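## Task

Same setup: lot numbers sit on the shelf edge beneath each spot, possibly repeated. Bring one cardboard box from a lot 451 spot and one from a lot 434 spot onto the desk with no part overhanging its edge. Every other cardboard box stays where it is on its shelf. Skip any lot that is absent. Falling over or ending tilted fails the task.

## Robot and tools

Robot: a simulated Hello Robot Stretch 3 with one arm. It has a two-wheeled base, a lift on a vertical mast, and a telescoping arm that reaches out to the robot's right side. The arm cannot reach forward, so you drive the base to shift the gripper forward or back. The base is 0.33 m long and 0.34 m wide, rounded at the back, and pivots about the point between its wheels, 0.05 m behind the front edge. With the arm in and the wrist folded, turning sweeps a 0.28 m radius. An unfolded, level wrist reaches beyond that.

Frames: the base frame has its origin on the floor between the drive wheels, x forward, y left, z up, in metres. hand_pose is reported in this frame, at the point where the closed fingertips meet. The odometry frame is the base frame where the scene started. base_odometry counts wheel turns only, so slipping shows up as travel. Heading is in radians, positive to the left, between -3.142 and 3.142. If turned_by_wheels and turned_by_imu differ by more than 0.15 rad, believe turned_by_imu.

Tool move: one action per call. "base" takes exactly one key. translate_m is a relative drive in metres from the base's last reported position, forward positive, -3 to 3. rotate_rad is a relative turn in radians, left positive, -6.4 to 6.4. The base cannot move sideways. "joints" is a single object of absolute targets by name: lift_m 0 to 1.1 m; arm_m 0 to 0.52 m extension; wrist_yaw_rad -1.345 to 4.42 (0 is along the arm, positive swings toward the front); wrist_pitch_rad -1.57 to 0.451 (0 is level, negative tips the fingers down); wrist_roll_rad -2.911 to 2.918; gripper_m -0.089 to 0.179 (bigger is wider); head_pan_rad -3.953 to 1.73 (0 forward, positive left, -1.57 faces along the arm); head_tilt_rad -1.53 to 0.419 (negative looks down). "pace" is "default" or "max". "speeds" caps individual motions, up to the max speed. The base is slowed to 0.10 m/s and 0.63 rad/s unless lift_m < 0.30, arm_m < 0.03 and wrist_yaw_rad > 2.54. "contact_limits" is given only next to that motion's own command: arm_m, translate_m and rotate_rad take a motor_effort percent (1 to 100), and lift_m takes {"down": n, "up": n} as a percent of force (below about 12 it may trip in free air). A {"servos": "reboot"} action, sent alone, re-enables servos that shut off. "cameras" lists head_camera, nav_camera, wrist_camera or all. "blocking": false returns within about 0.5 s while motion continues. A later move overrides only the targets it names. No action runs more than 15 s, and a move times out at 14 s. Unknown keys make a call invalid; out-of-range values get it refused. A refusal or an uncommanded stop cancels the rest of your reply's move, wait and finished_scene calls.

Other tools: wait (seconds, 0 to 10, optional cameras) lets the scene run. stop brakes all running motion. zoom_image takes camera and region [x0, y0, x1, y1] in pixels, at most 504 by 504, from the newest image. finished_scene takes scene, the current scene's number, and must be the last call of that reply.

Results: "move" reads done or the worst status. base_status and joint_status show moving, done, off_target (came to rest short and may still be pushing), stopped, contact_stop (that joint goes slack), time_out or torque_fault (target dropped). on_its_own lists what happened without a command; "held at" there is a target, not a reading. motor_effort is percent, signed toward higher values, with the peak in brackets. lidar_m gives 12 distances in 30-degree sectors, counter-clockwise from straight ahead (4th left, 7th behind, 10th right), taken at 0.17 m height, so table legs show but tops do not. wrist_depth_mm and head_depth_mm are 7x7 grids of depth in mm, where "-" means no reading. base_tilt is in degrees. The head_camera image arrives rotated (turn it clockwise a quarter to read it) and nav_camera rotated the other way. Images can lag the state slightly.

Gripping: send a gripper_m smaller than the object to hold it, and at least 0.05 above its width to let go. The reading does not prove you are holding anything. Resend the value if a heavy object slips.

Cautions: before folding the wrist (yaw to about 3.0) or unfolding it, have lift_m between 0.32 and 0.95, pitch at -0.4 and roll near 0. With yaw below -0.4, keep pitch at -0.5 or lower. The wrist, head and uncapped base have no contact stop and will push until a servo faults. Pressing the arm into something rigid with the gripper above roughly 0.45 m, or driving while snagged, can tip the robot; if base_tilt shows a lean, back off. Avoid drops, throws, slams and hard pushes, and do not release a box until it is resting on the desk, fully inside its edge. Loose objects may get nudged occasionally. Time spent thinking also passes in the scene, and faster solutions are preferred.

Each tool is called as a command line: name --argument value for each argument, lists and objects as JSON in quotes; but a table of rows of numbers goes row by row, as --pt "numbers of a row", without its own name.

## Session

move --cameras '["head_camera", "nav_camera"]'

move --joints '{"head_pan_rad": -1.57, "head_tilt_rad": -0.25}' --pace "max" --cameras '["head_camera", "nav_camera"]'

move --joints '{"head_pan_rad": -3.14, "head_tilt_rad": -0.25}' --pace "max" --cameras '["head_camera", "nav_camera"]'

move --joints '{"head_pan_rad": 1.4, "head_tilt_rad": -0.25}' --pace "max" --cameras '["head_camera", "nav_camera"]'

Scene clock: 0.00 s.
base_odometry: x=+0.000 y=+0.000 heading=+0.000
turned_by_wheels: +0.000
turned_by_imu: +0.000
base_tilt: forward=-0.3 right=-1.3
lidar_m: 0.73 0.73 0.85 1.53 2.66 1.26 1.01 1.11 1.82 1.63 1.40 0.83
head_depth_mm: 802 792 784 776 768 761 757 / 774 765 758 751 744 737 730 / 748 740 734 728 721 715 708 / 724 715 710 705 699 694 687 / 702 695 689 684 679 672 667 / 681 673 667 664 658 652 648 / 661 655 652 644 640 634 631
base_status: not commanded
joint_positions: lift_m=+0.374 arm_m=+0.001 wrist_yaw_rad=+3.009 wrist_pitch_rad=-0.462 wrist_roll_rad=+0.000 gripper_m=+0.037 head_pan_rad=+0.000 head_tilt_rad=-0.003
joint_status: not commanded
measured_speeds: all 0
motor_effort: left_wheel=-0.4 right_wheel=+0.1 lift_m=+22.4 arm_m=-2.9 wrist_yaw_rad=-1.0 wrist_pitch_rad=+1.9 wrist_roll_rad=-0.1 gripper_m=+0.3 head_pan_rad=+1.2 head_tilt_rad=+6.7
hand_pose: x=+0.0076 y=+0.0712 z=+0.3774 quat_wxyz=(+0.207, +0.697, +0.116, +0.676) (m; base frame)
wrist_depth_mm: - 138 - - - 859 - / - 151 - - - 975 - / - 167 922 - - 937 - / 840 775 203 821 806 791 762 / 698 671 212 657 648 671 666 / 590 599 126 579 128 582 578 / 522 546 287 355 507 509 509
pictures: head_camera (sideways), nav_camera (sideways)
camera_calibration:
head_camera: T_world_to_cam=[[0.049258, -0.0462949, -0.997713, 1.31416], [0.0559933, 0.997482, -0.0435198, 0.0560066], [0.997215, -0.0537216, 0.0517262, -0.117899], [0, 0, 0, 1]] pos_world=[0.0497012, -0.00136013, 1.31969]
nav_camera: T_world_to_cam=[[-0.0233498, 0.0170467, 0.999582, -1.25828], [0.00969844, -0.999804, 0.017277, 0.0275711], [0.99968, 0.0100978, 0.0231799, -0.0831342], [0, 0, 0, 1]] pos_world=[0.0534596, 0.0498547, 1.25921]

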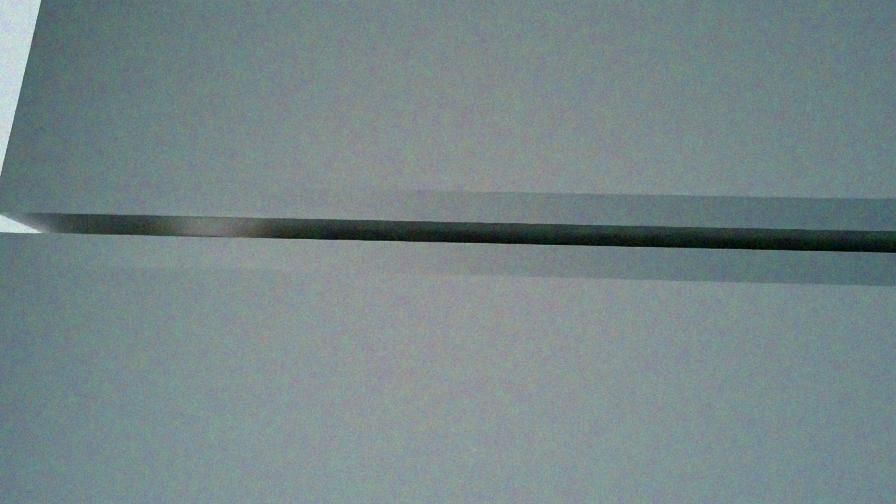

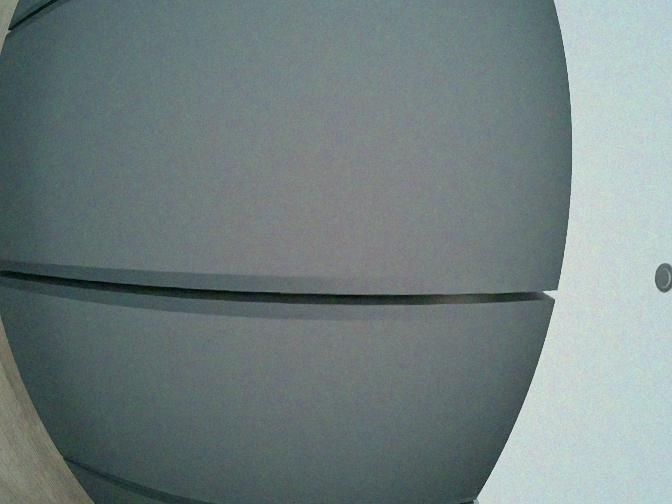

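Scene clock: 2.07 s.
move: done
base_odometry: x=+0.000 y=+0.000 heading=+0.000
turned_by_wheels: +0.000
turned_by_imu: +0.000
base_tilt: forward=-0.4 right=-1.1
lidar_m: 0.72 0.72 0.85 1.53 2.66 1.25 1.01 1.11 1.81 1.62 1.39 0.83
head_depth_mm: 2057 1826 1826 1915 2421 2008 1647 / 1990 2074 2119 2169 2125 2056 1635 / 1922 2012 2078 2156 2231 2058 1642 / 1856 1952 2020 2103 2090 2034 1619 / 1712 1504 1549 1624 1712 1769 1610 / 1735 1838 1916 1983 2019 2039 1607 / 1635 1795 1871 1929 1873 1983 1615
base_status: not commanded
joint_positions: lift_m=+0.374 arm_m=+0.001 wrist_yaw_rad=+3.009 wrist_pitch_rad=-0.462 wrist_roll_rad=+0.000 gripper_m=+0.037 head_pan_rad=-1.578 head_tilt_rad=-0.250
joint_status: all done
measured_speeds: translate_m=+0.000 rotate_rad=+0.000 lift_m=+0.000 arm_m=+0.000 wrist_yaw_rad=+0.000 wrist_pitch_rad=+0.000 wrist_roll_rad=+0.000 head_pan_rad=+0.024 head_tilt_rad=+0.000
motor_effort: left_wheel=-0.7(1.0) right_wheel=+0.1(1.2) lift_m=+22.9(24.0) arm_m=-6.2(6.5) wrist_yaw_rad=-0.3(2.1) wrist_pitch_rad=+1.9(2.1) wrist_roll_rad=-0.3(0.3) gripper_m=+0.5(0.8) head_pan_rad=+3.6(5.1) head_tilt_rad=-3.3(8.1)
hand_pose: x=+0.0076 y=+0.0712 z=+0.3774 quat_wxyz=(+0.207, +0.697, +0.116, +0.676) (m; base frame)
wrist_depth_mm: - 138 - - - 869 - / - 150 - - - 977 - / - 168 921 - - 951 - / 835 762 203 813 808 799 758 / 694 675 211 663 660 668 669 / 605 600 126 570 128 582 576 / 531 540 285 350 506 514 515
pictures: head_camera (sideways), nav_camera (sideways)
camera_calibration:
head_camera: T_world_to_cam=[[-0.0448378, 0.196352, -0.979508, 1.29069], [0.997133, -0.0510214, -0.0558724, 0.0663007], [-0.0609465, -0.979205, -0.193502, 0.207765], [0, 0, 0, 1]] pos_world=[0.00442365, -0.0466035, 1.30815]
nav_camera: T_world_to_cam=[[0.0153979, -0.22179, 0.974973, -1.22609], [-0.999877, -0.0062512, 0.0143692, 0.0375409], [0.0029078, -0.975074, -0.221859, 0.241942], [0, 0, 0, 1]] pos_world=[0.055712, -0.0357881, 1.24854]

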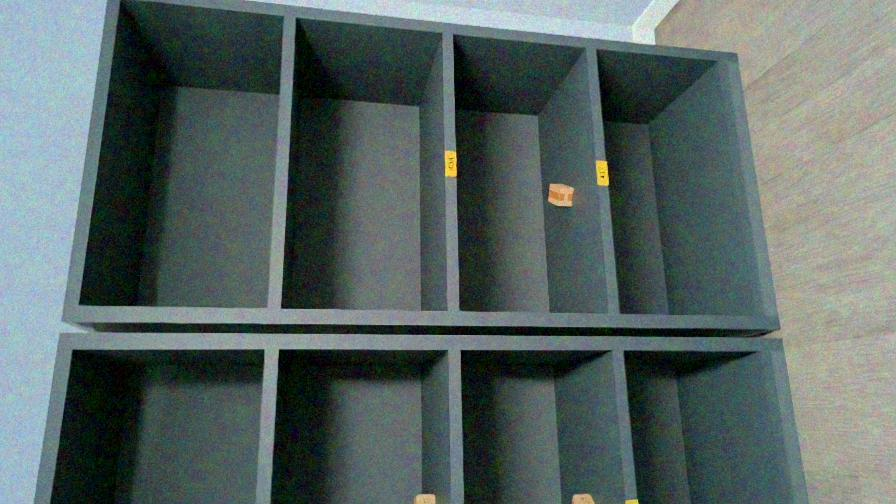

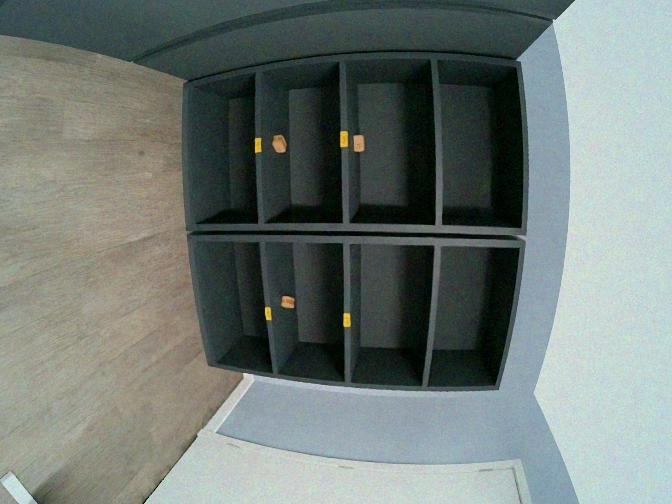

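Scene clock: 4.13 s.
move: done
base_odometry: x=+0.000 y=+0.000 heading=+0.000
turned_by_wheels: +0.000
turned_by_imu: +0.000
base_tilt: forward=-0.4 right=-1.4
lidar_m: 0.72 0.73 0.85 1.53 2.66 1.25 1.01 1.11 1.82 1.63 1.39 0.83
head_depth_mm: 1549 1616 1683 1760 1515 1107 1646 / 1498 1563 1638 1701 1505 1043 1533 / 1464 1517 1588 1657 1480 1036 1572 / 1420 1487 1547 1606 1467 979 1515 / 1384 1434 1492 1550 1459 972 1564 / 1349 1396 1451 1507 1438 969 1456 / 1314 1365 1415 1470 1482 965 1503
base_status: not commanded
joint_positions: lift_m=+0.374 arm_m=+0.001 wrist_yaw_rad=+3.009 wrist_pitch_rad=-0.462 wrist_roll_rad=+0.000 gripper_m=+0.037 head_pan_rad=-3.148 head_tilt_rad=-0.250
joint_status: all done
measured_speeds: translate_m=+0.000 rotate_rad=+0.000 lift_m=+0.000 arm_m=+0.000 wrist_yaw_rad=+0.000 wrist_pitch_rad=+0.000 wrist_roll_rad=+0.000 head_pan_rad=+0.024 head_tilt_rad=+0.000
motor_effort: left_wheel=+0.1(0.8) right_wheel=-0.2(1.1) lift_m=+23.8(24.2) arm_m=-9.7(10.1) wrist_yaw_rad=-0.1(1.5) wrist_pitch_rad=+1.9(2.0) wrist_roll_rad=+0.1(0.3) gripper_m=+0.8(0.9) head_pan_rad=+3.6(5.5) head_tilt_rad=-2.7(5.9)
hand_pose: x=+0.0076 y=+0.0712 z=+0.3774 quat_wxyz=(+0.207, +0.697, +0.116, +0.676) (m; base frame)
wrist_depth_mm: - 139 - - - 870 - / - 150 - - - 970 - / - 167 914 - - 936 - / 833 775 204 817 802 799 768 / 700 682 212 663 651 667 670 / 598 595 126 573 129 582 582 / 528 533 287 352 500 510 511
pictures: head_camera (sideways), nav_camera (sideways)
camera_calibration:
head_camera: T_world_to_cam=[[0.196803, 0.0449906, -0.97941, 1.28911], [-0.0501749, -0.997175, -0.0558889, 0.0727485], [-0.979158, 0.0601409, -0.193989, 0.214009], [0, 0, 0, 1]] pos_world=[-0.0405014, 0.00167451, 1.30815]
nav_camera: T_world_to_cam=[[-0.222181, -0.0155715, 0.974881, -1.22452], [-0.00707443, 0.999872, 0.0143584, 0.0314741], [-0.97498, -0.00370657, -0.222263, 0.24847], [0, 0, 0, 1]] pos_world=[-0.0295892, -0.0496167, 1.24853]

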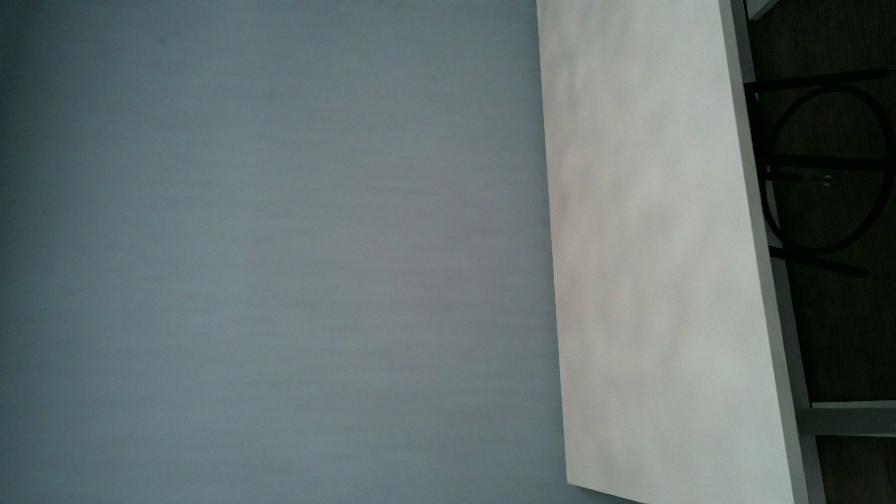

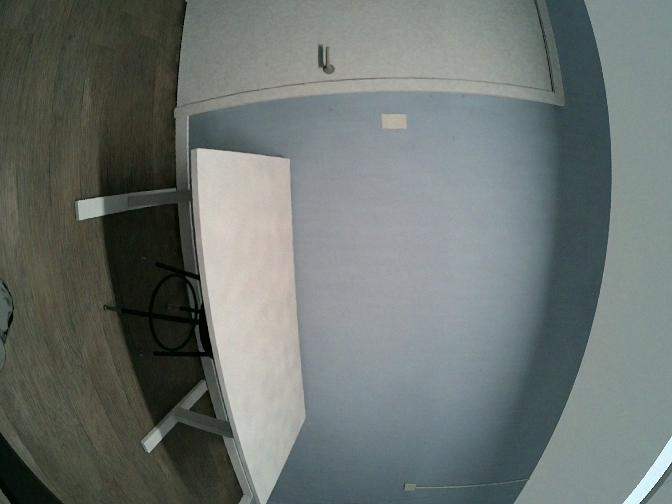

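Scene clock: 7.27 s.
move: done
base_odometry: x=+0.000 y=+0.000 heading=+0.000
turned_by_wheels: +0.000
turned_by_imu: +0.000
base_tilt: forward=-0.4 right=-1.2
lidar_m: 0.72 0.73 0.85 1.53 2.66 1.26 1.01 1.11 1.81 1.63 1.39 0.83
head_depth_mm: 936 946 958 971 989 1014 1016 / 1084 1103 1115 1134 1161 1183 1199 / 1352 1326 1348 1373 1404 1430 1465 / 2515 2583 1686 1731 1793 1838 1610 / 2448 2515 2626 2758 2795 2159 1617 / 2385 2398 2532 2654 2718 2108 1606 / 2269 2337 2404 2485 2595 2123 1594
base_status: not commanded
joint_positions: lift_m=+0.374 arm_m=+0.001 wrist_yaw_rad=+3.009 wrist_pitch_rad=-0.462 wrist_roll_rad=+0.000 gripper_m=+0.037 head_pan_rad=+1.408 head_tilt_rad=-0.250
joint_status: all done
measured_speeds: translate_m=+0.000 rotate_rad=+0.000 lift_m=+0.000 arm_m=+0.000 wrist_yaw_rad=+0.000 wrist_pitch_rad=+0.000 wrist_roll_rad=+0.000 head_pan_rad=-0.024 head_tilt_rad=+0.000
motor_effort: left_wheel=-0.1(0.8) right_wheel=+0.4(1.1) lift_m=+24.2(24.6) arm_m=-12.6(13.4) wrist_yaw_rad=-0.5(1.6) wrist_pitch_rad=+1.9(2.1) wrist_roll_rad=-0.2(0.3) gripper_m=+0.6(1.1) head_pan_rad=-3.3(7.3) head_tilt_rad=-1.5(4.9)
hand_pose: x=+0.0076 y=+0.0712 z=+0.3774 quat_wxyz=(+0.207, +0.697, +0.116, +0.676) (m; base frame)
wrist_depth_mm: - 138 - - - 871 - / - 151 - - - 971 - / - 167 916 - - 934 - / 841 772 203 804 809 796 758 / 692 674 210 667 657 673 671 / 605 596 126 569 129 578 575 / 529 538 288 354 503 514 509
pictures: head_camera (sideways), nav_camera (sideways)
camera_calibration:
head_camera: T_world_to_cam=[[0.0138756, -0.201405, -0.97941, 1.29022], [-0.977286, 0.204425, -0.0558833, 0.0783357], [0.211471, 0.957939, -0.193993, 0.2068], [0, 0, 0, 1]] pos_world=[0.0149215, 0.0457407, 1.30815]
nav_camera: T_world_to_cam=[[0.0191206, 0.221886, 0.974885, -1.226], [0.988841, -0.14828, 0.0143545, 0.0254762], [0.147741, 0.963732, -0.222246, 0.241607], [0, 0, 0, 1]] pos_world=[-0.0374454, 0.0429645, 1.24853]

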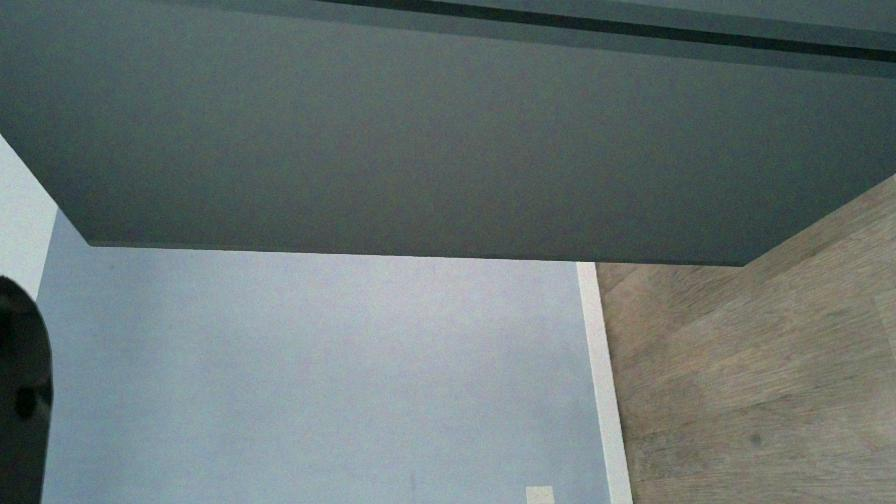

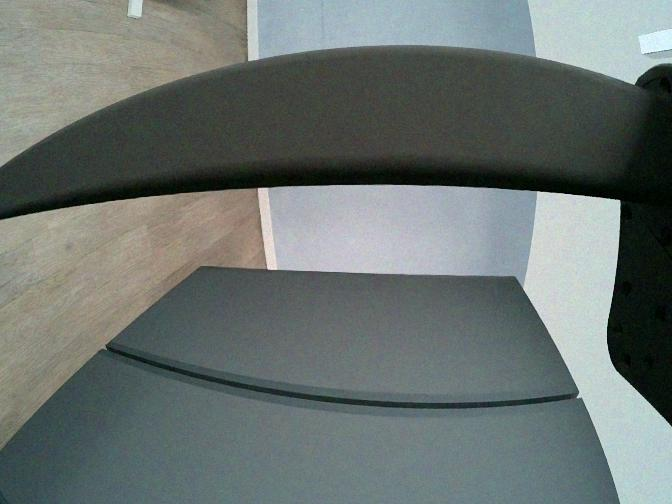

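move --joints '{"head_pan_rad": -1.3, "head_tilt_rad": -0.4}' --pace "max" --cameras '["head_camera"]'

zoom_image --camera "head_camera" --region '[300, 0, 560, 150]'

zoom_image --camera "head_camera" --region '[300, 300, 600, 480]'

Scene clock: 17.63 s.
move: done
base_odometry: x=+0.000 y=+0.000 heading=+0.000
turned_by_wheels: +0.000
turned_by_imu: +0.000
base_tilt: forward=-0.1 right=-1.3
lidar_m: 0.72 0.72 0.85 1.52 2.66 1.26 1.01 1.12 1.81 1.63 1.39 0.83
head_depth_mm: 1738 1835 1933 2063 2200 1795 1428 / 1505 1804 1904 2091 2166 1788 1422 / 1712 1768 1627 1742 1871 1770 1405 / 1739 1857 1946 2057 2141 1767 1406 / 1747 1862 1958 2079 2138 1762 1396 / 1759 1869 1957 2066 2231 1746 1394 / 1721 1757 1695 1836 1884 1734 1387
base_status: not commanded
joint_positions: lift_m=+0.374 arm_m=+0.001 wrist_yaw_rad=+3.009 wrist_pitch_rad=-0.462 wrist_roll_rad=+0.000 gripper_m=+0.037 head_pan_rad=-1.308 head_tilt_rad=-0.402
joint_status: all done
measured_speeds: translate_m=+0.000 rotate_rad=+0.000 lift_m=+0.000 arm_m=+0.000 wrist_yaw_rad=+0.000 wrist_pitch_rad=+0.000 wrist_roll_rad=+0.000 head_pan_rad=+0.024 head_tilt_rad=+0.000
motor_effort: left_wheel=-0.5(0.8) right_wheel=+0.2(1.4) lift_m=+24.4(25.2) arm_m=-12.9(13.3) wrist_yaw_rad=+0.5(1.4) wrist_pitch_rad=+1.9(2.0) wrist_roll_rad=-0.2(0.4) gripper_m=+0.5(1.0) head_pan_rad=+3.5(5.2) head_tilt_rad=-0.3(6.9)
hand_pose: x=+0.0076 y=+0.0712 z=+0.3774 quat_wxyz=(+0.207, +0.697, +0.116, +0.676) (m; base frame)
wrist_depth_mm: - 139 - - - 864 - / - 150 - - - 965 - / - 167 920 - - 919 - / 833 762 203 808 801 786 761 / 694 674 212 666 649 676 668 / 601 598 126 572 128 587 574 / 530 538 288 352 501 512 509
pictures: head_camera (sideways)
camera_calibration:
head_camera: T_world_to_cam=[[-0.13363, 0.318574, -0.938432, 1.23753], [0.97225, 0.225622, -0.0618524, 0.074204], [0.192026, -0.920655, -0.339883, 0.396697], [0, 0, 0, 1]] pos_world=[0.0170498, -0.0457657, 1.30076]

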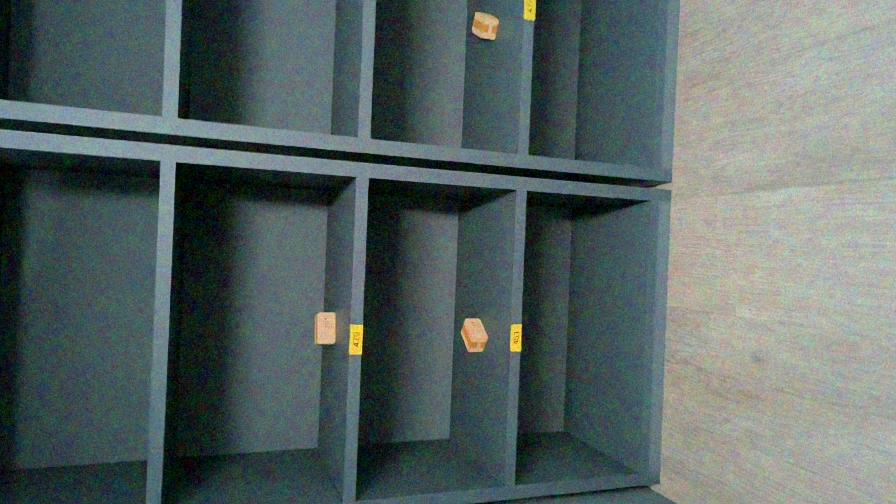

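Scaled by 1.938 from the camera's 896x504 image, which has a finer 1280x720 frame.

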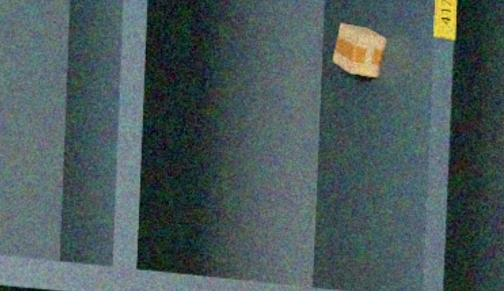

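Scaled by 1.680 from the camera's 896x504 image, which has a finer 1280x720 frame.

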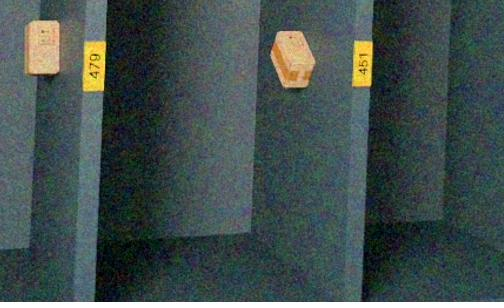

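move --base '{"rotate_rad": -1.123}' --joints '{"lift_m": 0.29, "head_pan_rad": 0.0, "head_tilt_rad": -0.3}' --pace "max" --cameras '[]'

move --base '{"translate_m": 1.12}' --pace "max" --contact_limits '{"translate_m": 40}' --cameras '[]'

move --base '{"rotate_rad": 1.319}' --joints '{"lift_m": 0.5, "head_pan_rad": -1.57, "head_tilt_rad": -0.6}' --pace "max" --cameras '["head_camera"]'

move --joints '{"wrist_yaw_rad": 0.0, "wrist_pitch_rad": -0.3, "gripper_m": 0.179, "lift_m": 0.55}' --pace "max" --cameras '["wrist_camera"]'

Scene clock: 94.80 s.
move: done
base_odometry: x=+0.000 y=+0.000 heading=-1.123
turned_by_wheels: -1.123
turned_by_imu: -1.101
base_tilt: forward=-0.3 right=-1.1
lidar_m: 1.55 0.86 0.73 0.72 0.83 1.38 2.66 1.64 1.01 1.11 1.75 1.63
head_depth_mm: 1515 1696 1545 1565 1631 1773 1574 / 1648 1822 1914 2001 2017 1844 1566 / 1682 1868 1952 2052 2021 1901 1555 / 1692 1918 2003 2095 2155 1903 1538 / 1687 1817 1930 1959 1963 1903 1543 / 1477 1530 1595 1662 1729 1768 1522 / 1207 1241 1277 1315 1364 1416 1432
base_status: done
joint_positions: lift_m=+0.290 arm_m=+0.001 wrist_yaw_rad=+3.009 wrist_pitch_rad=-0.463 wrist_roll_rad=+0.000 gripper_m=+0.037 head_pan_rad=+0.006 head_tilt_rad=-0.297
joint_status: all done
measured_speeds: all 0
motor_effort: left_wheel=+7.0(14.5) right_wheel=-8.8(14.3) lift_m=+30.3(31.6) arm_m=-12.1(13.4) wrist_yaw_rad=+0.3(1.6) wrist_pitch_rad=+2.1(2.2) wrist_roll_rad=-0.2(0.3) gripper_m=+0.4(0.9) head_pan_rad=-3.0(6.0) head_tilt_rad=+1.1(7.3)
hand_pose: x=+0.0076 y=+0.0711 z=+0.2927 quat_wxyz=(+0.208, +0.697, +0.117, +0.676) (m; base frame)
wrist_depth_mm: - 139 - - - - - / - 151 162 - - - - / 871 167 210 797 776 786 766 / 687 641 203 669 666 667 656 / 583 576 211 553 545 558 560 / 497 501 126 297 129 485 481 / 273 278 263 269 408 424 424
pictures: none
No camera images: "cameras" was empty.

Scene clock: 99.90 s.
move: done
base_odometry: x=+0.485 y=-1.009 heading=-1.123
turned_by_wheels: +0.000
turned_by_imu: +0.000
base_tilt: forward=-0.2 right=-1.1
lidar_m: 0.87 0.56 0.48 0.48 0.54 0.90 3.70 1.72 1.79 1.46 0.68 0.81
head_depth_mm: 792 634 872 913 732 554 931 / 809 647 894 933 726 576 922 / 823 665 911 957 720 1055 920 / 845 680 934 974 713 1056 917 / 863 701 958 1001 704 1091 912 / 796 720 901 935 703 988 908 / 654 652 721 742 694 789 822
base_status: done
joint_positions: lift_m=+0.290 arm_m=+0.001 wrist_yaw_rad=+3.009 wrist_pitch_rad=-0.463 wrist_roll_rad=+0.000 gripper_m=+0.037 head_pan_rad=+0.000 head_tilt_rad=-0.300
joint_status: not commanded
measured_speeds: all 0
motor_effort: left_wheel=+4.0(15.8) right_wheel=-0.3(10.8) lift_m=+24.2(31.0) arm_m=-11.2(13.2) wrist_yaw_rad=-0.2(2.1) wrist_pitch_rad=+2.1(2.3) wrist_roll_rad=-0.1(0.3) gripper_m=+0.4(1.0) head_pan_rad=-3.1(4.2) head_tilt_rad=-2.8(4.1)
contact_limits: translate_m 40 (maximum 100)
hand_pose: x=+0.0076 y=+0.0711 z=+0.2927 quat_wxyz=(+0.208, +0.697, +0.117, +0.676) (m; base frame)
wrist_depth_mm: - 138 - - 475 456 442 / - 150 161 - 515 - 465 / - 166 175 - 565 - - / 698 645 198 646 628 - - / 576 573 211 551 547 557 554 / 502 495 126 297 129 482 482 / 271 278 262 268 409 423 423
pictures: none
No camera images: "cameras" was empty.

Scene clock: 102.63 s.
move: done
base_odometry: x=+0.485 y=-1.009 heading=+0.196
turned_by_wheels: +1.319
turned_by_imu: +1.298
base_tilt: forward=-0.3 right=-1.1
lidar_m: 0.47 0.49 0.65 1.63 2.66 1.72 1.79 1.45 0.68 0.99 0.67 0.50
head_depth_mm: 814 899 921 668 1034 907 1040 / 810 891 908 660 1102 901 1168 / 805 888 889 654 1094 873 1157 / 800 880 827 644 1084 868 1153 / 797 879 864 639 1077 863 1146 / 793 874 854 632 1069 859 1147 / 791 871 841 624 1063 854 1141
base_status: done
joint_positions: lift_m=+0.500 arm_m=+0.001 wrist_yaw_rad=+3.009 wrist_pitch_rad=-0.463 wrist_roll_rad=+0.000 gripper_m=+0.037 head_pan_rad=-1.573 head_tilt_rad=-0.602
joint_status: all done
measured_speeds: all 0
motor_effort: left_wheel=-6.9(14.4) right_wheel=+7.4(13.4) lift_m=+24.1(33.1) arm_m=-12.2(13.5) wrist_yaw_rad=+0.2(1.7) wrist_pitch_rad=+2.1(2.3) wrist_roll_rad=+0.1(0.3) gripper_m=+0.3(1.0) head_pan_rad=+3.6(5.6) head_tilt_rad=+3.7(5.9)
hand_pose: x=+0.0076 y=+0.0710 z=+0.5026 quat_wxyz=(+0.208, +0.697, +0.117, +0.676) (m; base frame)
wrist_depth_mm: - 138 - - - - - / - 151 - - - - - / - 167 - - - - - / - 970 203 - - - - / 875 835 212 816 825 838 - / 751 740 126 716 128 721 - / 661 654 287 641 622 640 -
pictures: head_camera (sideways)
camera_calibration:
head_camera: T_world_to_cam=[[-0.045116, 0.521515, -0.852048, 1.12437], [0.997431, -0.0239904, -0.0674979, 0.0814347], [-0.0556422, -0.852905, -0.519093, 0.631467], [0, 0, 0, 1]] pos_world=[0.00463798, -0.0458435, 1.29131]

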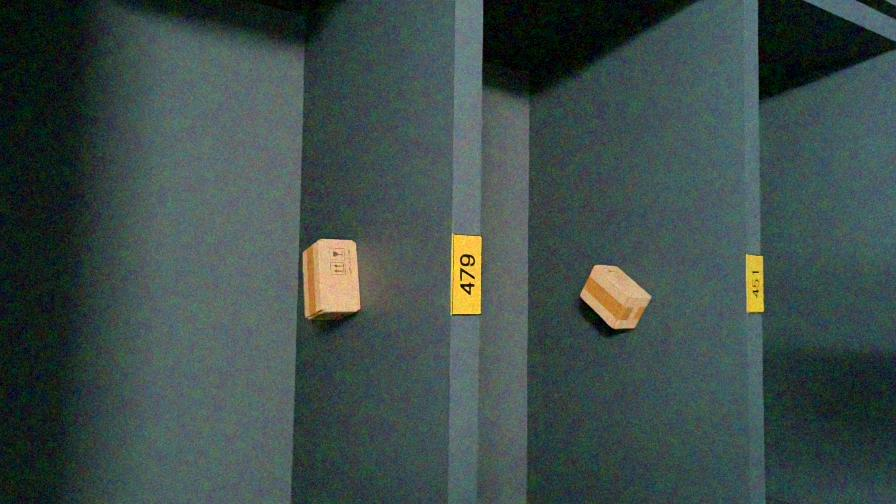

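Scene clock: 104.60 s.
move: done
base_odometry: x=+0.485 y=-1.009 heading=+0.196
turned_by_wheels: +0.000
turned_by_imu: +0.000
base_tilt: forward=-0.2 right=-1.0
lidar_m: 0.47 0.49 0.65 1.63 2.66 1.72 1.79 1.45 0.69 0.99 0.67 0.50
head_depth_mm: 812 893 921 668 1037 884 1042 / 807 887 909 663 1098 879 1168 / 803 884 897 655 1096 872 1163 / 803 882 830 647 1088 871 1154 / 797 876 865 639 1081 864 1150 / 797 871 861 634 1069 861 1152 / 792 868 846 630 1064 853 1141
base_status: not commanded
joint_positions: lift_m=+0.550 arm_m=+0.001 wrist_yaw_rad=+0.003 wrist_pitch_rad=-0.320 wrist_roll_rad=+0.000 gripper_m=+0.179 head_pan_rad=-1.570 head_tilt_rad=-0.600
joint_status: all done
measured_speeds: all 0
motor_effort: left_wheel=-6.8(7.0) right_wheel=+7.9(8.1) lift_m=+30.6(33.4) arm_m=-11.5(13.3) wrist_yaw_rad=-2.3(8.5) wrist_pitch_rad=+3.2(5.1) wrist_roll_rad=-0.4(0.4) gripper_m=+0.7(84.1) head_pan_rad=+3.4(4.0) head_tilt_rad=+3.3(4.5)
hand_pose: x=-0.0208 y=-0.3812 z=+0.5853 quat_wxyz=(+0.699, +0.114, -0.698, -0.112) (m; base frame)
wrist_depth_mm: - 668 - - - 662 - / - - - 466 - - - / - - - - - - - / - - - - 326 328 323 / - 146 - - - 833 - / - 126 - - - - - / - - - - - - 105
pictures: wrist_camera
camera_calibration:
wrist_camera: T_world_to_cam=[[-0.998869, -0.0423192, -0.0216749, -0.0174899], [-0.00230105, 0.498355, -0.86697, 0.729925], [0.0474913, -0.86594, -0.497889, 0.12842], [0, 0, 0, 1]] pos_world=[-0.0218894, -0.253298, 0.696383]

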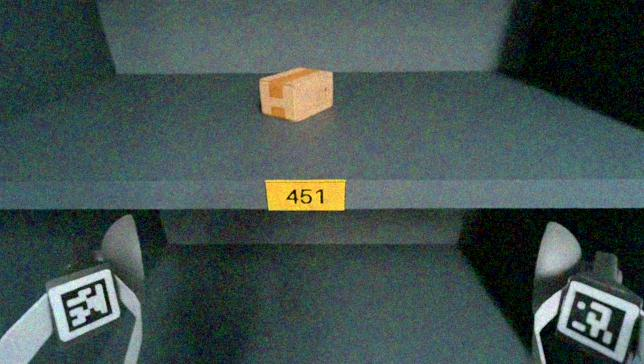

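move --base '{"translate_m": 0.152}' --joints '{"wrist_yaw_rad": -0.38, "wrist_pitch_rad": -0.2, "arm_m": 0.22, "lift_m": 0.53}' --pace "max" --cameras '["wrist_camera"]'

Scene clock: 149.33 s.
move: done
base_odometry: x=+0.634 y=-0.980 heading=+0.196
turned_by_wheels: +0.000
turned_by_imu: -0.001
base_tilt: forward=-0.4 right=-1.1
lidar_m: 0.32 0.33 0.44 1.11 2.89 1.85 1.94 0.79 0.79 0.98 0.48 0.34
head_depth_mm: 805 889 926 635 1111 884 1173 / 801 884 913 628 1096 879 1166 / 798 877 782 623 1097 876 543 / 798 875 890 618 1089 845 563 / 794 872 876 642 1081 866 1149 / 790 870 860 634 1074 861 1144 / 777 842 795 629 879 824 964
base_status: done
joint_positions: lift_m=+0.530 arm_m=+0.220 wrist_yaw_rad=-0.377 wrist_pitch_rad=-0.221 wrist_roll_rad=+0.000 gripper_m=+0.179 head_pan_rad=-1.570 head_tilt_rad=-0.599
joint_status: all done
measured_speeds: all 0
motor_effort: left_wheel=+5.0(9.7) right_wheel=+4.9(11.6) lift_m=+26.1(29.5) arm_m=+12.6(15.5) wrist_yaw_rad=-3.1(8.5) wrist_pitch_rad=+3.5(6.3) wrist_roll_rad=-0.3(0.3) gripper_m=+0.7(1.0) head_pan_rad=+3.2(3.8) head_tilt_rad=+2.2(4.1)
hand_pose: x=-0.1116 y=-0.5924 z=+0.5889 quat_wxyz=(+0.676, -0.055, -0.705, -0.209) (m; base frame)
wrist_depth_mm: - - - - - 603 - / - - - - - 626 - / - - - - - - - / - - 268 286 - - - / 295 265 273 276 274 277 274 / - 207 222 222 221 222 - / 175 186 186 185 184 179 105
pictures: wrist_camera
camera_calibration:
wrist_camera: T_world_to_cam=[[-0.943881, 0.329807, -0.0177769, 0.107118], [0.15069, 0.382119, -0.911744, 0.81268], [-0.293907, -0.863257, -0.410373, -0.136392], [0, 0, 0, 1]] pos_world=[-0.0614425, -0.463611, 0.686889]

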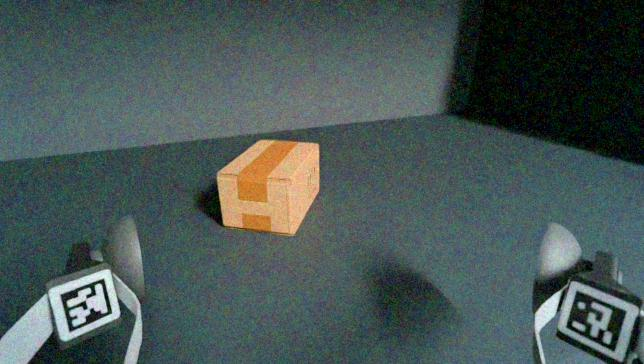

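move --joints '{"lift_m": 0.508}' --cameras '[]'

move --joints '{"arm_m": 0.372}' --contact_limits '{"arm_m": 35}' --cameras '["wrist_camera"]'

Scene clock: 179.03 s.
move: done
base_odometry: x=+0.634 y=-0.980 heading=+0.196
turned_by_wheels: +0.000
turned_by_imu: +0.000
base_tilt: forward=-0.3 right=-1.1
lidar_m: 0.32 0.33 0.44 1.11 2.88 1.85 1.94 0.78 0.79 0.98 0.48 0.34
head_depth_mm: 808 889 927 636 1113 887 1170 / 804 885 915 629 1109 882 1166 / 800 882 782 624 1096 878 562 / 800 879 888 617 1086 847 581 / 793 872 870 641 1083 867 1147 / 791 870 865 637 1073 861 1147 / 781 844 797 629 881 826 966
base_status: not commanded
joint_positions: lift_m=+0.508 arm_m=+0.220 wrist_yaw_rad=-0.377 wrist_pitch_rad=-0.221 wrist_roll_rad=+0.000 gripper_m=+0.179 head_pan_rad=-1.570 head_tilt_rad=-0.599
joint_status: all done
measured_speeds: all 0
motor_effort: left_wheel=+5.3(5.5) right_wheel=+4.8(5.9) lift_m=+24.6(27.5) arm_m=+10.5(11.7) wrist_yaw_rad=-2.1(3.5) wrist_pitch_rad=+3.4(3.6) wrist_roll_rad=-0.1(0.2) gripper_m=+0.4(1.0) head_pan_rad=+2.2(3.1) head_tilt_rad=+1.4(2.0)
hand_pose: x=-0.1116 y=-0.5924 z=+0.5670 quat_wxyz=(+0.676, -0.055, -0.705, -0.209) (m; base frame)
wrist_depth_mm: - - - - - 606 - / - - - - - 629 - / - - 266 292 - - - / 302 300 261 278 296 294 292 / 242 228 240 238 237 236 247 / 123 177 191 190 190 188 188 / 150 155 159 159 159 157 107
pictures: none
No camera images: "cameras" was empty.

Scene clock: 181.40 s.
move: done
base_odometry: x=+0.634 y=-0.980 heading=+0.196
turned_by_wheels: +0.000
turned_by_imu: +0.000
base_tilt: forward=-0.2 right=-1.2
lidar_m: 0.32 0.33 0.44 1.11 2.89 1.85 1.94 0.78 0.79 0.98 0.48 0.34
head_depth_mm: 808 890 929 635 1113 887 1176 / 802 885 914 629 1106 880 1169 / 801 880 783 621 1094 691 574 / 795 874 889 616 1091 704 1157 / 794 871 872 642 1083 864 1148 / 794 867 862 634 1074 859 1148 / 778 844 794 629 882 825 963
base_status: not commanded
joint_positions: lift_m=+0.508 arm_m=+0.372 wrist_yaw_rad=-0.377 wrist_pitch_rad=-0.221 wrist_roll_rad=+0.000 gripper_m=+0.179 head_pan_rad=-1.570 head_tilt_rad=-0.599
joint_status: all done
measured_speeds: all 0
motor_effort: left_wheel=+5.5(5.7) right_wheel=+5.5(5.8) lift_m=+30.7(31.3) arm_m=+12.5(14.7) wrist_yaw_rad=-2.8(4.4) wrist_pitch_rad=+3.4(3.6) wrist_roll_rad=-0.3(0.3) gripper_m=+0.4(0.9) head_pan_rad=+2.7(3.1) head_tilt_rad=-0.7(1.8)
contact_limits: arm_m 35 (drawing in: default 31, maximum 55; extending or still: default 40, maximum 69)
hand_pose: x=-0.1116 y=-0.7444 z=+0.5670 quat_wxyz=(+0.676, -0.055, -0.705, -0.209) (m; base frame)
wrist_depth_mm: 289 309 331 - - - - / 300 323 - - - - - / 315 333 - - - - - / 319 299 296 181 294 292 309 / 239 227 237 145 214 235 247 / 123 177 176 123 181 189 188 / 149 159 149 127 152 157 107
pictures: wrist_camera
camera_calibration:
wrist_camera: T_world_to_cam=[[-0.943901, 0.329753, -0.0177334, 0.156796], [0.150593, 0.382028, -0.911798, 0.850769], [-0.293894, -0.863318, -0.410255, -0.27671], [0, 0, 0, 1]] pos_world=[-0.0614425, -0.615611, 0.664989]

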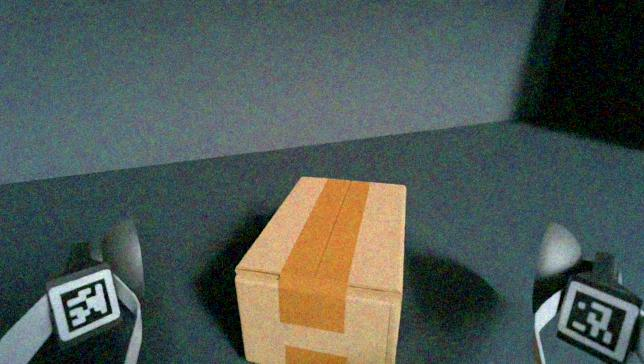

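move --joints '{"gripper_m": 0.02}' --cameras '[]'

move --joints '{"lift_m": 0.58}' --cameras '["wrist_camera"]'

Scene clock: 187.13 s.
move: done
base_odometry: x=+0.634 y=-0.980 heading=+0.196
turned_by_wheels: +0.000
turned_by_imu: +0.000
base_tilt: forward=-0.3 right=-1.3
lidar_m: 0.32 0.33 0.44 1.11 2.88 1.84 1.94 0.79 0.79 0.98 0.48 0.34
head_depth_mm: 808 889 925 635 1112 888 1174 / 803 882 912 629 1105 879 1168 / 802 881 781 620 1095 693 574 / 795 877 884 617 1089 703 1159 / 793 872 871 642 1081 864 1153 / 789 871 863 635 1072 857 1151 / 780 842 796 628 880 824 959
base_status: not commanded
joint_positions: lift_m=+0.508 arm_m=+0.372 wrist_yaw_rad=-0.377 wrist_pitch_rad=-0.221 wrist_roll_rad=+0.000 gripper_m=+0.021 head_pan_rad=-1.570 head_tilt_rad=-0.599
joint_status: all done
measured_speeds: all 0
motor_effort: left_wheel=+5.3(5.6) right_wheel=+4.9(5.9) lift_m=+28.4(29.8) arm_m=+11.3(12.7) wrist_yaw_rad=-2.5(4.0) wrist_pitch_rad=+3.6(3.6) wrist_roll_rad=+0.0(0.3) gripper_m=-17.8(91.8) head_pan_rad=+1.8(2.7) head_tilt_rad=-2.2(3.4)
contact_limits: arm_m 35 (drawing in: default 31, maximum 55; extending or still: default 40, maximum 69)
hand_pose: x=-0.1116 y=-0.7444 z=+0.5670 quat_wxyz=(+0.676, -0.055, -0.705, -0.209) (m; base frame)
wrist_depth_mm: 289 308 330 - - - - / 298 323 - - - - - / 315 332 - - - - - / 318 299 296 182 193 292 308 / 240 239 160 146 153 235 233 / 191 191 130 126 124 189 188 / 159 149 153 139 148 147 157
pictures: none
No camera images: "cameras" was empty.

Scene clock: 188.63 s.
move: done
base_odometry: x=+0.634 y=-0.980 heading=+0.196
turned_by_wheels: +0.000
turned_by_imu: +0.000
base_tilt: forward=-0.3 right=-1.2
lidar_m: 0.32 0.33 0.44 1.11 2.89 1.85 1.94 0.78 0.79 0.98 0.48 0.34
head_depth_mm: 807 886 924 637 1111 886 1182 / 801 888 917 630 1104 883 1121 / 801 881 783 622 960 632 1107 / 798 876 888 617 1084 689 1159 / 796 877 877 641 1079 866 1146 / 793 868 862 635 1072 858 1144 / 781 842 796 628 880 825 961
base_status: not commanded
joint_positions: lift_m=+0.580 arm_m=+0.372 wrist_yaw_rad=-0.377 wrist_pitch_rad=-0.225 wrist_roll_rad=+0.000 gripper_m=+0.021 head_pan_rad=-1.570 head_tilt_rad=-0.599
joint_status: all done
measured_speeds: all 0
motor_effort: left_wheel=+5.2(5.6) right_wheel=+5.3(5.3) lift_m=+31.6(34.5) arm_m=+10.9(11.4) wrist_yaw_rad=-3.0(3.8) wrist_pitch_rad=+4.1(4.2) wrist_roll_rad=-0.2(0.3) gripper_m=-17.2(18.3) head_pan_rad=+1.4(2.5) head_tilt_rad=-2.7(3.2)
contact_limits: arm_m 35 (drawing in: default 31, maximum 55; extending or still: default 40, maximum 69)
hand_pose: x=-0.1116 y=-0.7442 z=+0.6382 quat_wxyz=(+0.676, -0.054, -0.705, -0.210) (m; base frame)
wrist_depth_mm: 288 307 330 - - - - / 299 322 - - - - - / 312 334 - - - 534 - / 327 - - 185 - - - / 336 - 152 146 146 - - / 294 295 130 127 124 290 289 / 245 103 229 139 228 228 242
pictures: wrist_camera
camera_calibration:
wrist_camera: T_world_to_cam=[[-0.943839, 0.329921, -0.0178742, 0.158277], [0.151777, 0.384881, -0.910401, 0.916858], [-0.293481, -0.861986, -0.41334, -0.24422], [0, 0, 0, 1]] pos_world=[-0.0614438, -0.615614, 0.736592]

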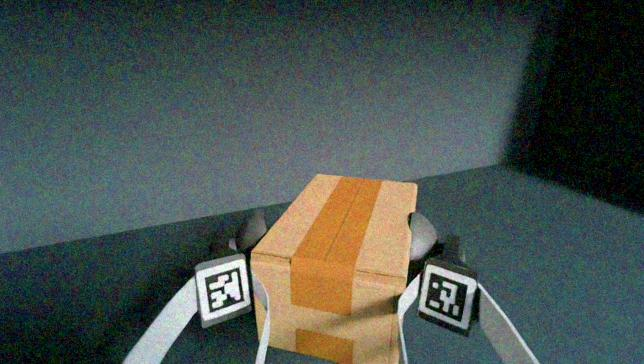

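move --joints '{"arm_m": 0.0}' --speeds '{"arm_m": 0.22}' --cameras '[]'

move --joints '{"wrist_yaw_rad": 2.6, "wrist_pitch_rad": -0.4}' --cameras '["wrist_camera"]'

move --base '{"rotate_rad": -1.127}' --joints '{"lift_m": 0.29, "head_pan_rad": 2.9, "head_tilt_rad": -0.3}' --pace "max" --cameras '[]'

move --base '{"translate_m": -1.32}' --pace "max" --contact_limits '{"translate_m": 40}' --cameras '[]'

move --base '{"rotate_rad": -0.48}' --joints '{"lift_m": 0.8, "head_pan_rad": -1.57, "head_tilt_rad": -0.5}' --pace "max" --cameras '["head_camera", "nav_camera"]'

Scene clock: 231.53 s.
move: done
base_odometry: x=+0.634 y=-0.980 heading=+0.196
turned_by_wheels: +0.000
turned_by_imu: +0.000
base_tilt: forward=-0.3 right=-1.2
lidar_m: 0.32 0.33 0.44 1.11 2.88 1.85 1.94 0.78 0.79 0.98 0.48 0.34
head_depth_mm: 809 890 927 636 1113 884 1175 / 803 883 916 628 1103 877 1140 / 802 878 781 621 1093 874 629 / 795 876 888 619 1084 869 1155 / 795 872 877 642 1081 865 1145 / 790 870 862 635 1075 858 1147 / 778 842 796 629 882 825 963
base_status: not commanded
joint_positions: lift_m=+0.580 arm_m=+0.001 wrist_yaw_rad=-0.377 wrist_pitch_rad=-0.225 wrist_roll_rad=+0.000 gripper_m=+0.021 head_pan_rad=-1.570 head_tilt_rad=-0.600
joint_status: all done
measured_speeds: all 0
motor_effort: left_wheel=+4.7(5.7) right_wheel=+4.6(6.2) lift_m=+31.4(31.9) arm_m=-12.4(14.6) wrist_yaw_rad=-2.6(4.3) wrist_pitch_rad=+4.2(4.3) wrist_roll_rad=+0.1(0.3) gripper_m=-17.2(18.2) head_pan_rad=+0.9(1.8) head_tilt_rad=-5.2(6.2)
hand_pose: x=-0.1116 y=-0.3727 z=+0.6381 quat_wxyz=(+0.676, -0.054, -0.705, -0.210) (m; base frame)
wrist_depth_mm: - - - - 798 - - / - - - - 832 - - / - - - - - - - / - - - 185 - - 515 / - - 152 146 146 - - / 298 312 130 127 124 - 612 / 295 95 - 137 130 607 -
pictures: none
No camera images: "cameras" was empty.

Scene clock: 234.03 s.
move: done
base_odometry: x=+0.634 y=-0.980 heading=+0.196
turned_by_wheels: +0.000
turned_by_imu: +0.000
base_tilt: forward=-0.3 right=-1.1
lidar_m: 0.32 0.33 0.45 1.10 2.89 1.85 1.94 0.78 0.79 0.98 0.48 0.34
head_depth_mm: 809 886 926 636 1115 883 1176 / 805 881 912 628 1108 881 1170 / 801 880 782 622 1097 875 1166 / 797 876 882 647 1091 870 1159 / 792 875 873 642 1083 864 1150 / 791 871 858 636 1072 858 1149 / 779 842 797 630 882 824 964
base_status: not commanded
joint_positions: lift_m=+0.580 arm_m=+0.001 wrist_yaw_rad=+2.597 wrist_pitch_rad=-0.421 wrist_roll_rad=+0.000 gripper_m=+0.021 head_pan_rad=-1.570 head_tilt_rad=-0.600
joint_status: all done
measured_speeds: all 0
motor_effort: left_wheel=+5.1(5.6) right_wheel=+4.6(5.9) lift_m=+30.7(31.8) arm_m=-9.3(12.5) wrist_yaw_rad=+3.0(7.7) wrist_pitch_rad=+3.3(6.7) wrist_roll_rad=+0.1(0.3) gripper_m=-17.5(18.0) head_pan_rad=+0.6(1.6) head_tilt_rad=-4.9(6.0)
hand_pose: x=+0.0948 y=+0.0460 z=+0.5920 quat_wxyz=(+0.329, +0.705, -0.043, +0.626) (m; base frame)
wrist_depth_mm: - - - - - - - / - - - - - - - / - - - - - - - / - - - 185 - - - / - - 158 146 146 - - / 848 869 130 127 124 - 275 / 211 715 717 137 130 109 300
pictures: wrist_camera
camera_calibration:
wrist_camera: T_world_to_cam=[[0.873414, -0.486307, -0.0255737, -0.0386631], [-0.301748, -0.49923, -0.81223, 0.565006], [0.382226, 0.71713, -0.582776, 0.441923], [0, 0, 0, 1]] pos_world=[0.0353438, -0.0536501, 0.715468]

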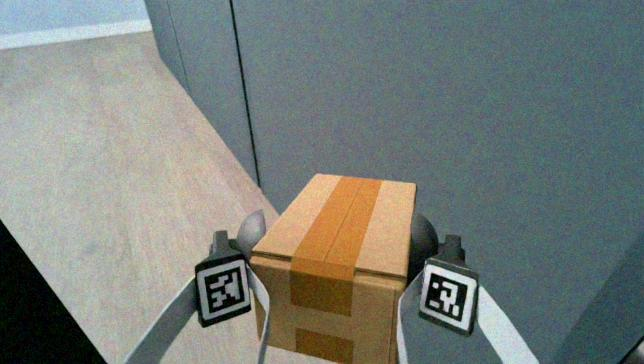

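"joints": head_pan_rad = 2.9 is out of range -3.953 to 1.73

not run: a call was refused earlier in this reply.

not run: a call was refused earlier in this reply.

move --base '{"rotate_rad": -1.127}' --joints '{"lift_m": 0.29, "head_pan_rad": -1.57, "head_tilt_rad": -0.5}' --pace "max" --cameras '[]'

move --base '{"translate_m": -1.32}' --pace "max" --contact_limits '{"translate_m": 40}' --cameras '[]'

move --base '{"rotate_rad": -0.48}' --joints '{"lift_m": 0.8}' --pace "max" --cameras '["head_camera"]'

Scene clock: 244.10 s.
move: done
base_odometry: x=+0.634 y=-0.980 heading=-0.930
turned_by_wheels: -1.127
turned_by_imu: -1.108
base_tilt: forward=-0.2 right=-1.1
lidar_m: 0.52 0.35 0.32 0.33 0.42 0.91 2.30 1.85 1.94 0.84 0.78 0.98
head_depth_mm: 1589 1673 1797 1931 2053 1638 1325 / 1631 1766 1891 2047 2098 1615 1316 / 1662 1813 1953 2148 2092 1606 1310 / 1345 1469 1569 1700 1879 1602 1310 / 1371 1540 1372 1743 1400 1508 1293 / 1003 1490 1100 1458 1118 1082 1180 / 643 684 736 795 870 939 1133
base_status: done
joint_positions: lift_m=+0.290 arm_m=+0.001 wrist_yaw_rad=+2.597 wrist_pitch_rad=-0.423 wrist_roll_rad=+0.000 gripper_m=+0.021 head_pan_rad=-1.570 head_tilt_rad=-0.499
joint_status: all done
measured_speeds: all 0
motor_effort: left_wheel=+6.2(12.2) right_wheel=-9.7(13.2) lift_m=+27.3(28.3) arm_m=-8.0(8.1) wrist_yaw_rad=+3.1(3.7) wrist_pitch_rad=+3.8(3.8) wrist_roll_rad=-0.1(0.3) gripper_m=-17.3(18.2) head_pan_rad=+0.4(2.8) head_tilt_rad=+4.7(6.2)
hand_pose: x=+0.0947 y=+0.0458 z=+0.3016 quat_wxyz=(+0.329, +0.705, -0.043, +0.626) (m; base frame)
wrist_depth_mm: - - - 342 343 352 358 / - - - 374 374 383 394 / - - - 422 409 422 433 / - - - 197 441 458 466 / - - 152 146 145 - - / 207 504 130 127 125 503 501 / 211 103 276 137 419 428 438
pictures: none
No camera images: "cameras" was empty.

Scene clock: 249.87 s.
move: done
base_odometry: x=-0.154 y=+0.079 heading=-0.930
turned_by_wheels: +0.000
turned_by_imu: -0.001
base_tilt: forward=-0.3 right=-1.2
lidar_m: 1.36 0.92 0.85 0.87 1.10 2.55 2.29 0.85 0.99 1.45 1.82 1.72
head_depth_mm: 1152 1232 1316 1363 958 815 1321 / 1196 1273 1384 1370 950 1255 1316 / 1245 1335 1445 1562 943 1563 1308 / 1274 1377 1501 1636 1776 1607 1303 / 1333 1445 1578 1731 1899 1584 1297 / 1396 1524 1656 1833 1955 1575 1289 / 1467 1597 1753 1964 2026 1581 1292
base_status: done
joint_positions: lift_m=+0.290 arm_m=+0.001 wrist_yaw_rad=+2.597 wrist_pitch_rad=-0.423 wrist_roll_rad=+0.000 gripper_m=+0.021 head_pan_rad=-1.570 head_tilt_rad=-0.499
joint_status: not commanded
measured_speeds: all 0
motor_effort: left_wheel=-4.8(11.8) right_wheel=-5.8(18.7) lift_m=+24.4(31.7) arm_m=-12.6(13.7) wrist_yaw_rad=+1.0(3.5) wrist_pitch_rad=+3.7(3.9) wrist_roll_rad=+0.0(0.3) gripper_m=-17.7(18.2) head_pan_rad=+0.0(1.0) head_tilt_rad=+1.7(4.3)
contact_limits: translate_m 40 (maximum 100)
hand_pose: x=+0.0946 y=+0.0459 z=+0.3016 quat_wxyz=(+0.329, +0.705, -0.043, +0.626) (m; base frame)
wrist_depth_mm: - - - - - - - / 834 - - - 931 - - / 895 881 866 901 887 890 881 / 729 736 722 716 716 703 698 / 611 608 158 146 153 584 581 / 501 531 130 127 125 503 498 / 210 103 277 137 420 430 439
pictures: none
No camera images: "cameras" was empty.

Scene clock: 254.07 s.
move: done
base_odometry: x=-0.154 y=+0.079 heading=-1.410
turned_by_wheels: -0.480
turned_by_imu: -0.472
base_tilt: forward=-0.3 right=-1.1
lidar_m: 1.72 1.29 0.90 0.85 0.88 1.15 2.55 1.48 0.84 0.99 1.47 1.89
head_depth_mm: 1208 1315 1434 1380 953 1532 1321 / 1198 1300 1420 1363 951 1520 1288 / 1195 1292 1410 1353 944 1502 1304 / 1183 1279 1386 1335 936 1500 1302 / 1176 1267 1378 1317 927 1451 1292 / 1172 1263 1379 1306 920 1444 1301 / 1166 1258 1359 1491 1002 1482 1289
base_status: done
joint_positions: lift_m=+0.800 arm_m=+0.001 wrist_yaw_rad=+2.597 wrist_pitch_rad=-0.423 wrist_roll_rad=+0.000 gripper_m=+0.021 head_pan_rad=-1.570 head_tilt_rad=-0.499
joint_status: all done
measured_speeds: all 0
motor_effort: left_wheel=+5.0(12.7) right_wheel=-9.4(14.5) lift_m=+28.2(34.8) arm_m=-11.9(13.3) wrist_yaw_rad=+2.2(3.2) wrist_pitch_rad=+3.8(3.9) wrist_roll_rad=-0.2(0.6) gripper_m=-17.4(18.1) head_pan_rad=-1.3(1.9) head_tilt_rad=-0.2(1.7)
hand_pose: x=+0.0946 y=+0.0459 z=+0.8116 quat_wxyz=(+0.329, +0.705, -0.043, +0.626) (m; base frame)
wrist_depth_mm: - - - - - - - / - - 948 - - - - / - - - - - - - / - - - - - - - / - - 156 146 153 - - / 216 - 130 127 125 - - / 211 936 934 137 135 939 969
pictures: head_camera (sideways)
camera_calibration:
head_camera: T_world_to_cam=[[-0.0466822, 0.43179, -0.900765, 1.18787], [0.997513, -0.0275264, -0.0648911, 0.077993], [-0.0528141, -0.901554, -0.429431, 0.514786], [0, 0, 0, 1]] pos_world=[0.00484128, -0.0466548, 1.29612]

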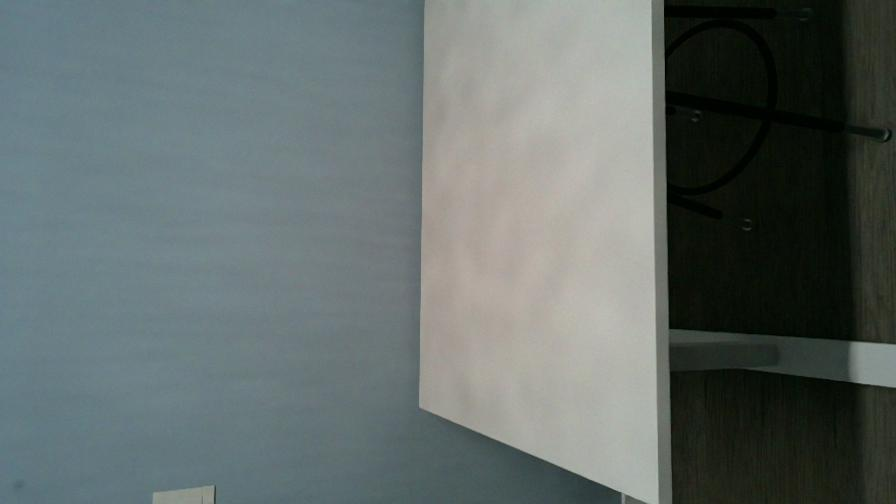

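move --joints '{"wrist_yaw_rad": 0.0, "arm_m": 0.38}' --speeds '{"arm_m": 0.2}' --cameras '[]'

move --joints '{"wrist_pitch_rad": -0.2, "lift_m": 0.705}' --cameras '["wrist_camera"]'

move --joints '{"lift_m": 0.695}' --speeds '{"lift_m": 0.04}' --cameras '["wrist_camera"]'

Scene clock: 273.33 s.
move: done
base_odometry: x=-0.154 y=+0.079 heading=-1.410
turned_by_wheels: +0.000
turned_by_imu: +0.000
base_tilt: forward=-0.4 right=-1.3
lidar_m: 1.73 1.30 0.90 0.85 0.87 1.15 2.55 1.48 0.84 0.98 1.46 1.89
head_depth_mm: 1206 1313 1424 1375 957 1232 304 / 1201 1295 1415 1359 512 364 1179 / 1194 1294 1402 1347 540 1512 1311 / 1182 1278 1388 1337 565 1507 1304 / 1183 1272 1386 1323 927 1461 1294 / 1173 1263 1378 1308 919 1443 1288 / 1161 1257 1359 1492 998 1482 1287
base_status: not commanded
joint_positions: lift_m=+0.800 arm_m=+0.380 wrist_yaw_rad=+0.003 wrist_pitch_rad=-0.423 wrist_roll_rad=+0.000 gripper_m=+0.021 head_pan_rad=-1.570 head_tilt_rad=-0.499
joint_status: all done
measured_speeds: all 0
motor_effort: left_wheel=+5.3(5.7) right_wheel=-8.9(10.2) lift_m=+29.7(30.3) arm_m=+13.4(15.0) wrist_yaw_rad=-3.0(6.8) wrist_pitch_rad=+3.7(3.9) wrist_roll_rad=+0.3(0.3) gripper_m=-17.5(18.0) head_pan_rad=-1.9(2.3) head_tilt_rad=-3.0(3.2)
hand_pose: x=-0.0209 y=-0.7487 z=+0.8116 quat_wxyz=(+0.692, +0.150, -0.691, -0.148) (m; base frame)
wrist_depth_mm: - - - - - - - / - - - - - - - / 837 - - - - - - / - - - 184 - - - / - - 152 146 146 - - / - - 130 127 124 - - / - 95 - 137 130 109 -
pictures: none
No camera images: "cameras" was empty.

Scene clock: 275.03 s.
move: done
base_odometry: x=-0.154 y=+0.079 heading=-1.410
turned_by_wheels: +0.000
turned_by_imu: +0.000
base_tilt: forward=-0.3 right=-1.2
lidar_m: 1.72 1.29 0.90 0.85 0.87 1.14 2.55 1.48 0.85 0.99 1.46 1.89
head_depth_mm: 1210 1302 1425 1380 956 1480 1320 / 1195 1303 1413 1360 952 810 388 / 1191 1284 1394 1359 616 590 1274 / 1186 1280 1394 1334 706 1449 1306 / 1178 1267 1382 1324 925 1451 1296 / 1168 1262 1365 1305 923 1452 1295 / 1160 1251 1353 1486 998 1475 1291
base_status: not commanded
joint_positions: lift_m=+0.705 arm_m=+0.380 wrist_yaw_rad=+0.003 wrist_pitch_rad=-0.232 wrist_roll_rad=+0.000 gripper_m=+0.021 head_pan_rad=-1.570 head_tilt_rad=-0.499
joint_status: all done
measured_speeds: all 0
motor_effort: left_wheel=+5.3(5.5) right_wheel=-9.1(10.2) lift_m=+24.2(31.5) arm_m=+9.9(13.1) wrist_yaw_rad=-2.3(3.9) wrist_pitch_rad=+5.4(7.4) wrist_roll_rad=-0.1(0.3) gripper_m=-17.1(18.1) head_pan_rad=-1.9(2.4) head_tilt_rad=-4.4(4.4)
hand_pose: x=-0.0208 y=-0.7688 z=+0.7614 quat_wxyz=(+0.703, +0.083, -0.702, -0.081) (m; base frame)
wrist_depth_mm: - - - - - - - / - - - - - - - / 798 - - - - - - / - - - 184 - - - / - - 152 146 145 - - / - - 130 127 124 - - / - 95 - 137 130 109 -
pictures: wrist_camera
camera_calibration:
wrist_camera: T_world_to_cam=[[-0.99887, -0.0438951, -0.0182451, -0.0339834], [-0.00190351, 0.420445, -0.907316, 1.04653], [0.0474978, -0.906256, -0.420053, -0.209763], [0, 0, 0, 1]] pos_world=[-0.0219896, -0.631598, 0.8608]

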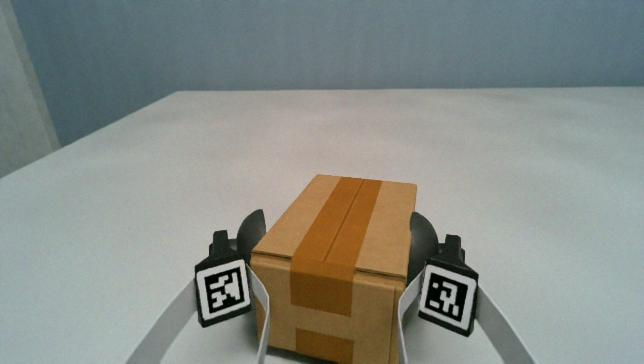

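Scene clock: 275.77 s.
move: done
base_odometry: x=-0.154 y=+0.079 heading=-1.410
turned_by_wheels: +0.000
turned_by_imu: +0.000
base_tilt: forward=-0.4 right=-1.3
lidar_m: 1.72 1.29 0.90 0.85 0.87 1.15 2.55 1.48 0.84 0.98 1.47 1.89
head_depth_mm: 1210 1311 1426 1379 960 1480 1331 / 1197 1301 1422 1372 948 812 395 / 1189 1285 1404 1351 941 587 1279 / 1192 1282 1404 1336 849 795 1307 / 1178 1273 1387 1321 923 1452 1300 / 1173 1257 1381 1308 922 1447 1295 / 1162 1251 1361 1492 1002 1472 1288
base_status: not commanded
joint_positions: lift_m=+0.695 arm_m=+0.380 wrist_yaw_rad=+0.003 wrist_pitch_rad=-0.219 wrist_roll_rad=+0.000 gripper_m=+0.021 head_pan_rad=-1.570 head_tilt_rad=-0.499
joint_status: all done
measured_speeds: all 0
motor_effort: left_wheel=+5.3(5.7) right_wheel=-9.4(9.9) lift_m=+22.8(24.4) arm_m=+8.7(10.0) wrist_yaw_rad=-2.3(4.0) wrist_pitch_rad=+3.0(5.4) wrist_roll_rad=+0.0(0.3) gripper_m=-17.2(17.8) head_pan_rad=-2.1(2.4) head_tilt_rad=-4.4(4.8)
hand_pose: x=-0.0208 y=-0.7699 z=+0.7546 quat_wxyz=(+0.703, +0.078, -0.702, -0.076) (m; base frame)
wrist_depth_mm: - - - - - - - / - - - - - - - / 798 - - - - - - / - - - 183 182 - - / - - 152 146 145 - - / - - 130 127 124 - - / - 94 - 137 130 109 -
pictures: wrist_camera
camera_calibration:
wrist_camera: T_world_to_cam=[[-0.99887, -0.0441355, -0.0176527, -0.0347878], [-0.00190161, 0.408168, -0.912905, 1.03563], [0.0474968, -0.911839, -0.40779, -0.227162], [0, 0, 0, 1]] pos_world=[-0.0219896, -0.631383, 0.852186]

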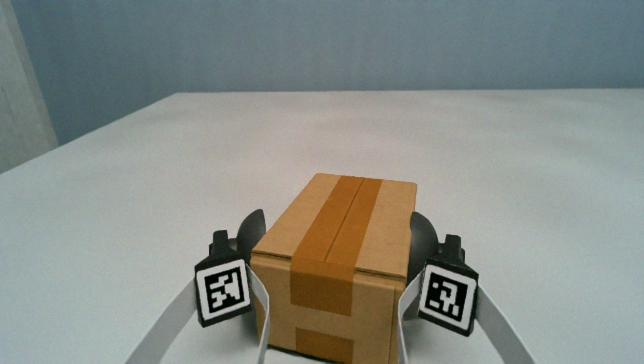

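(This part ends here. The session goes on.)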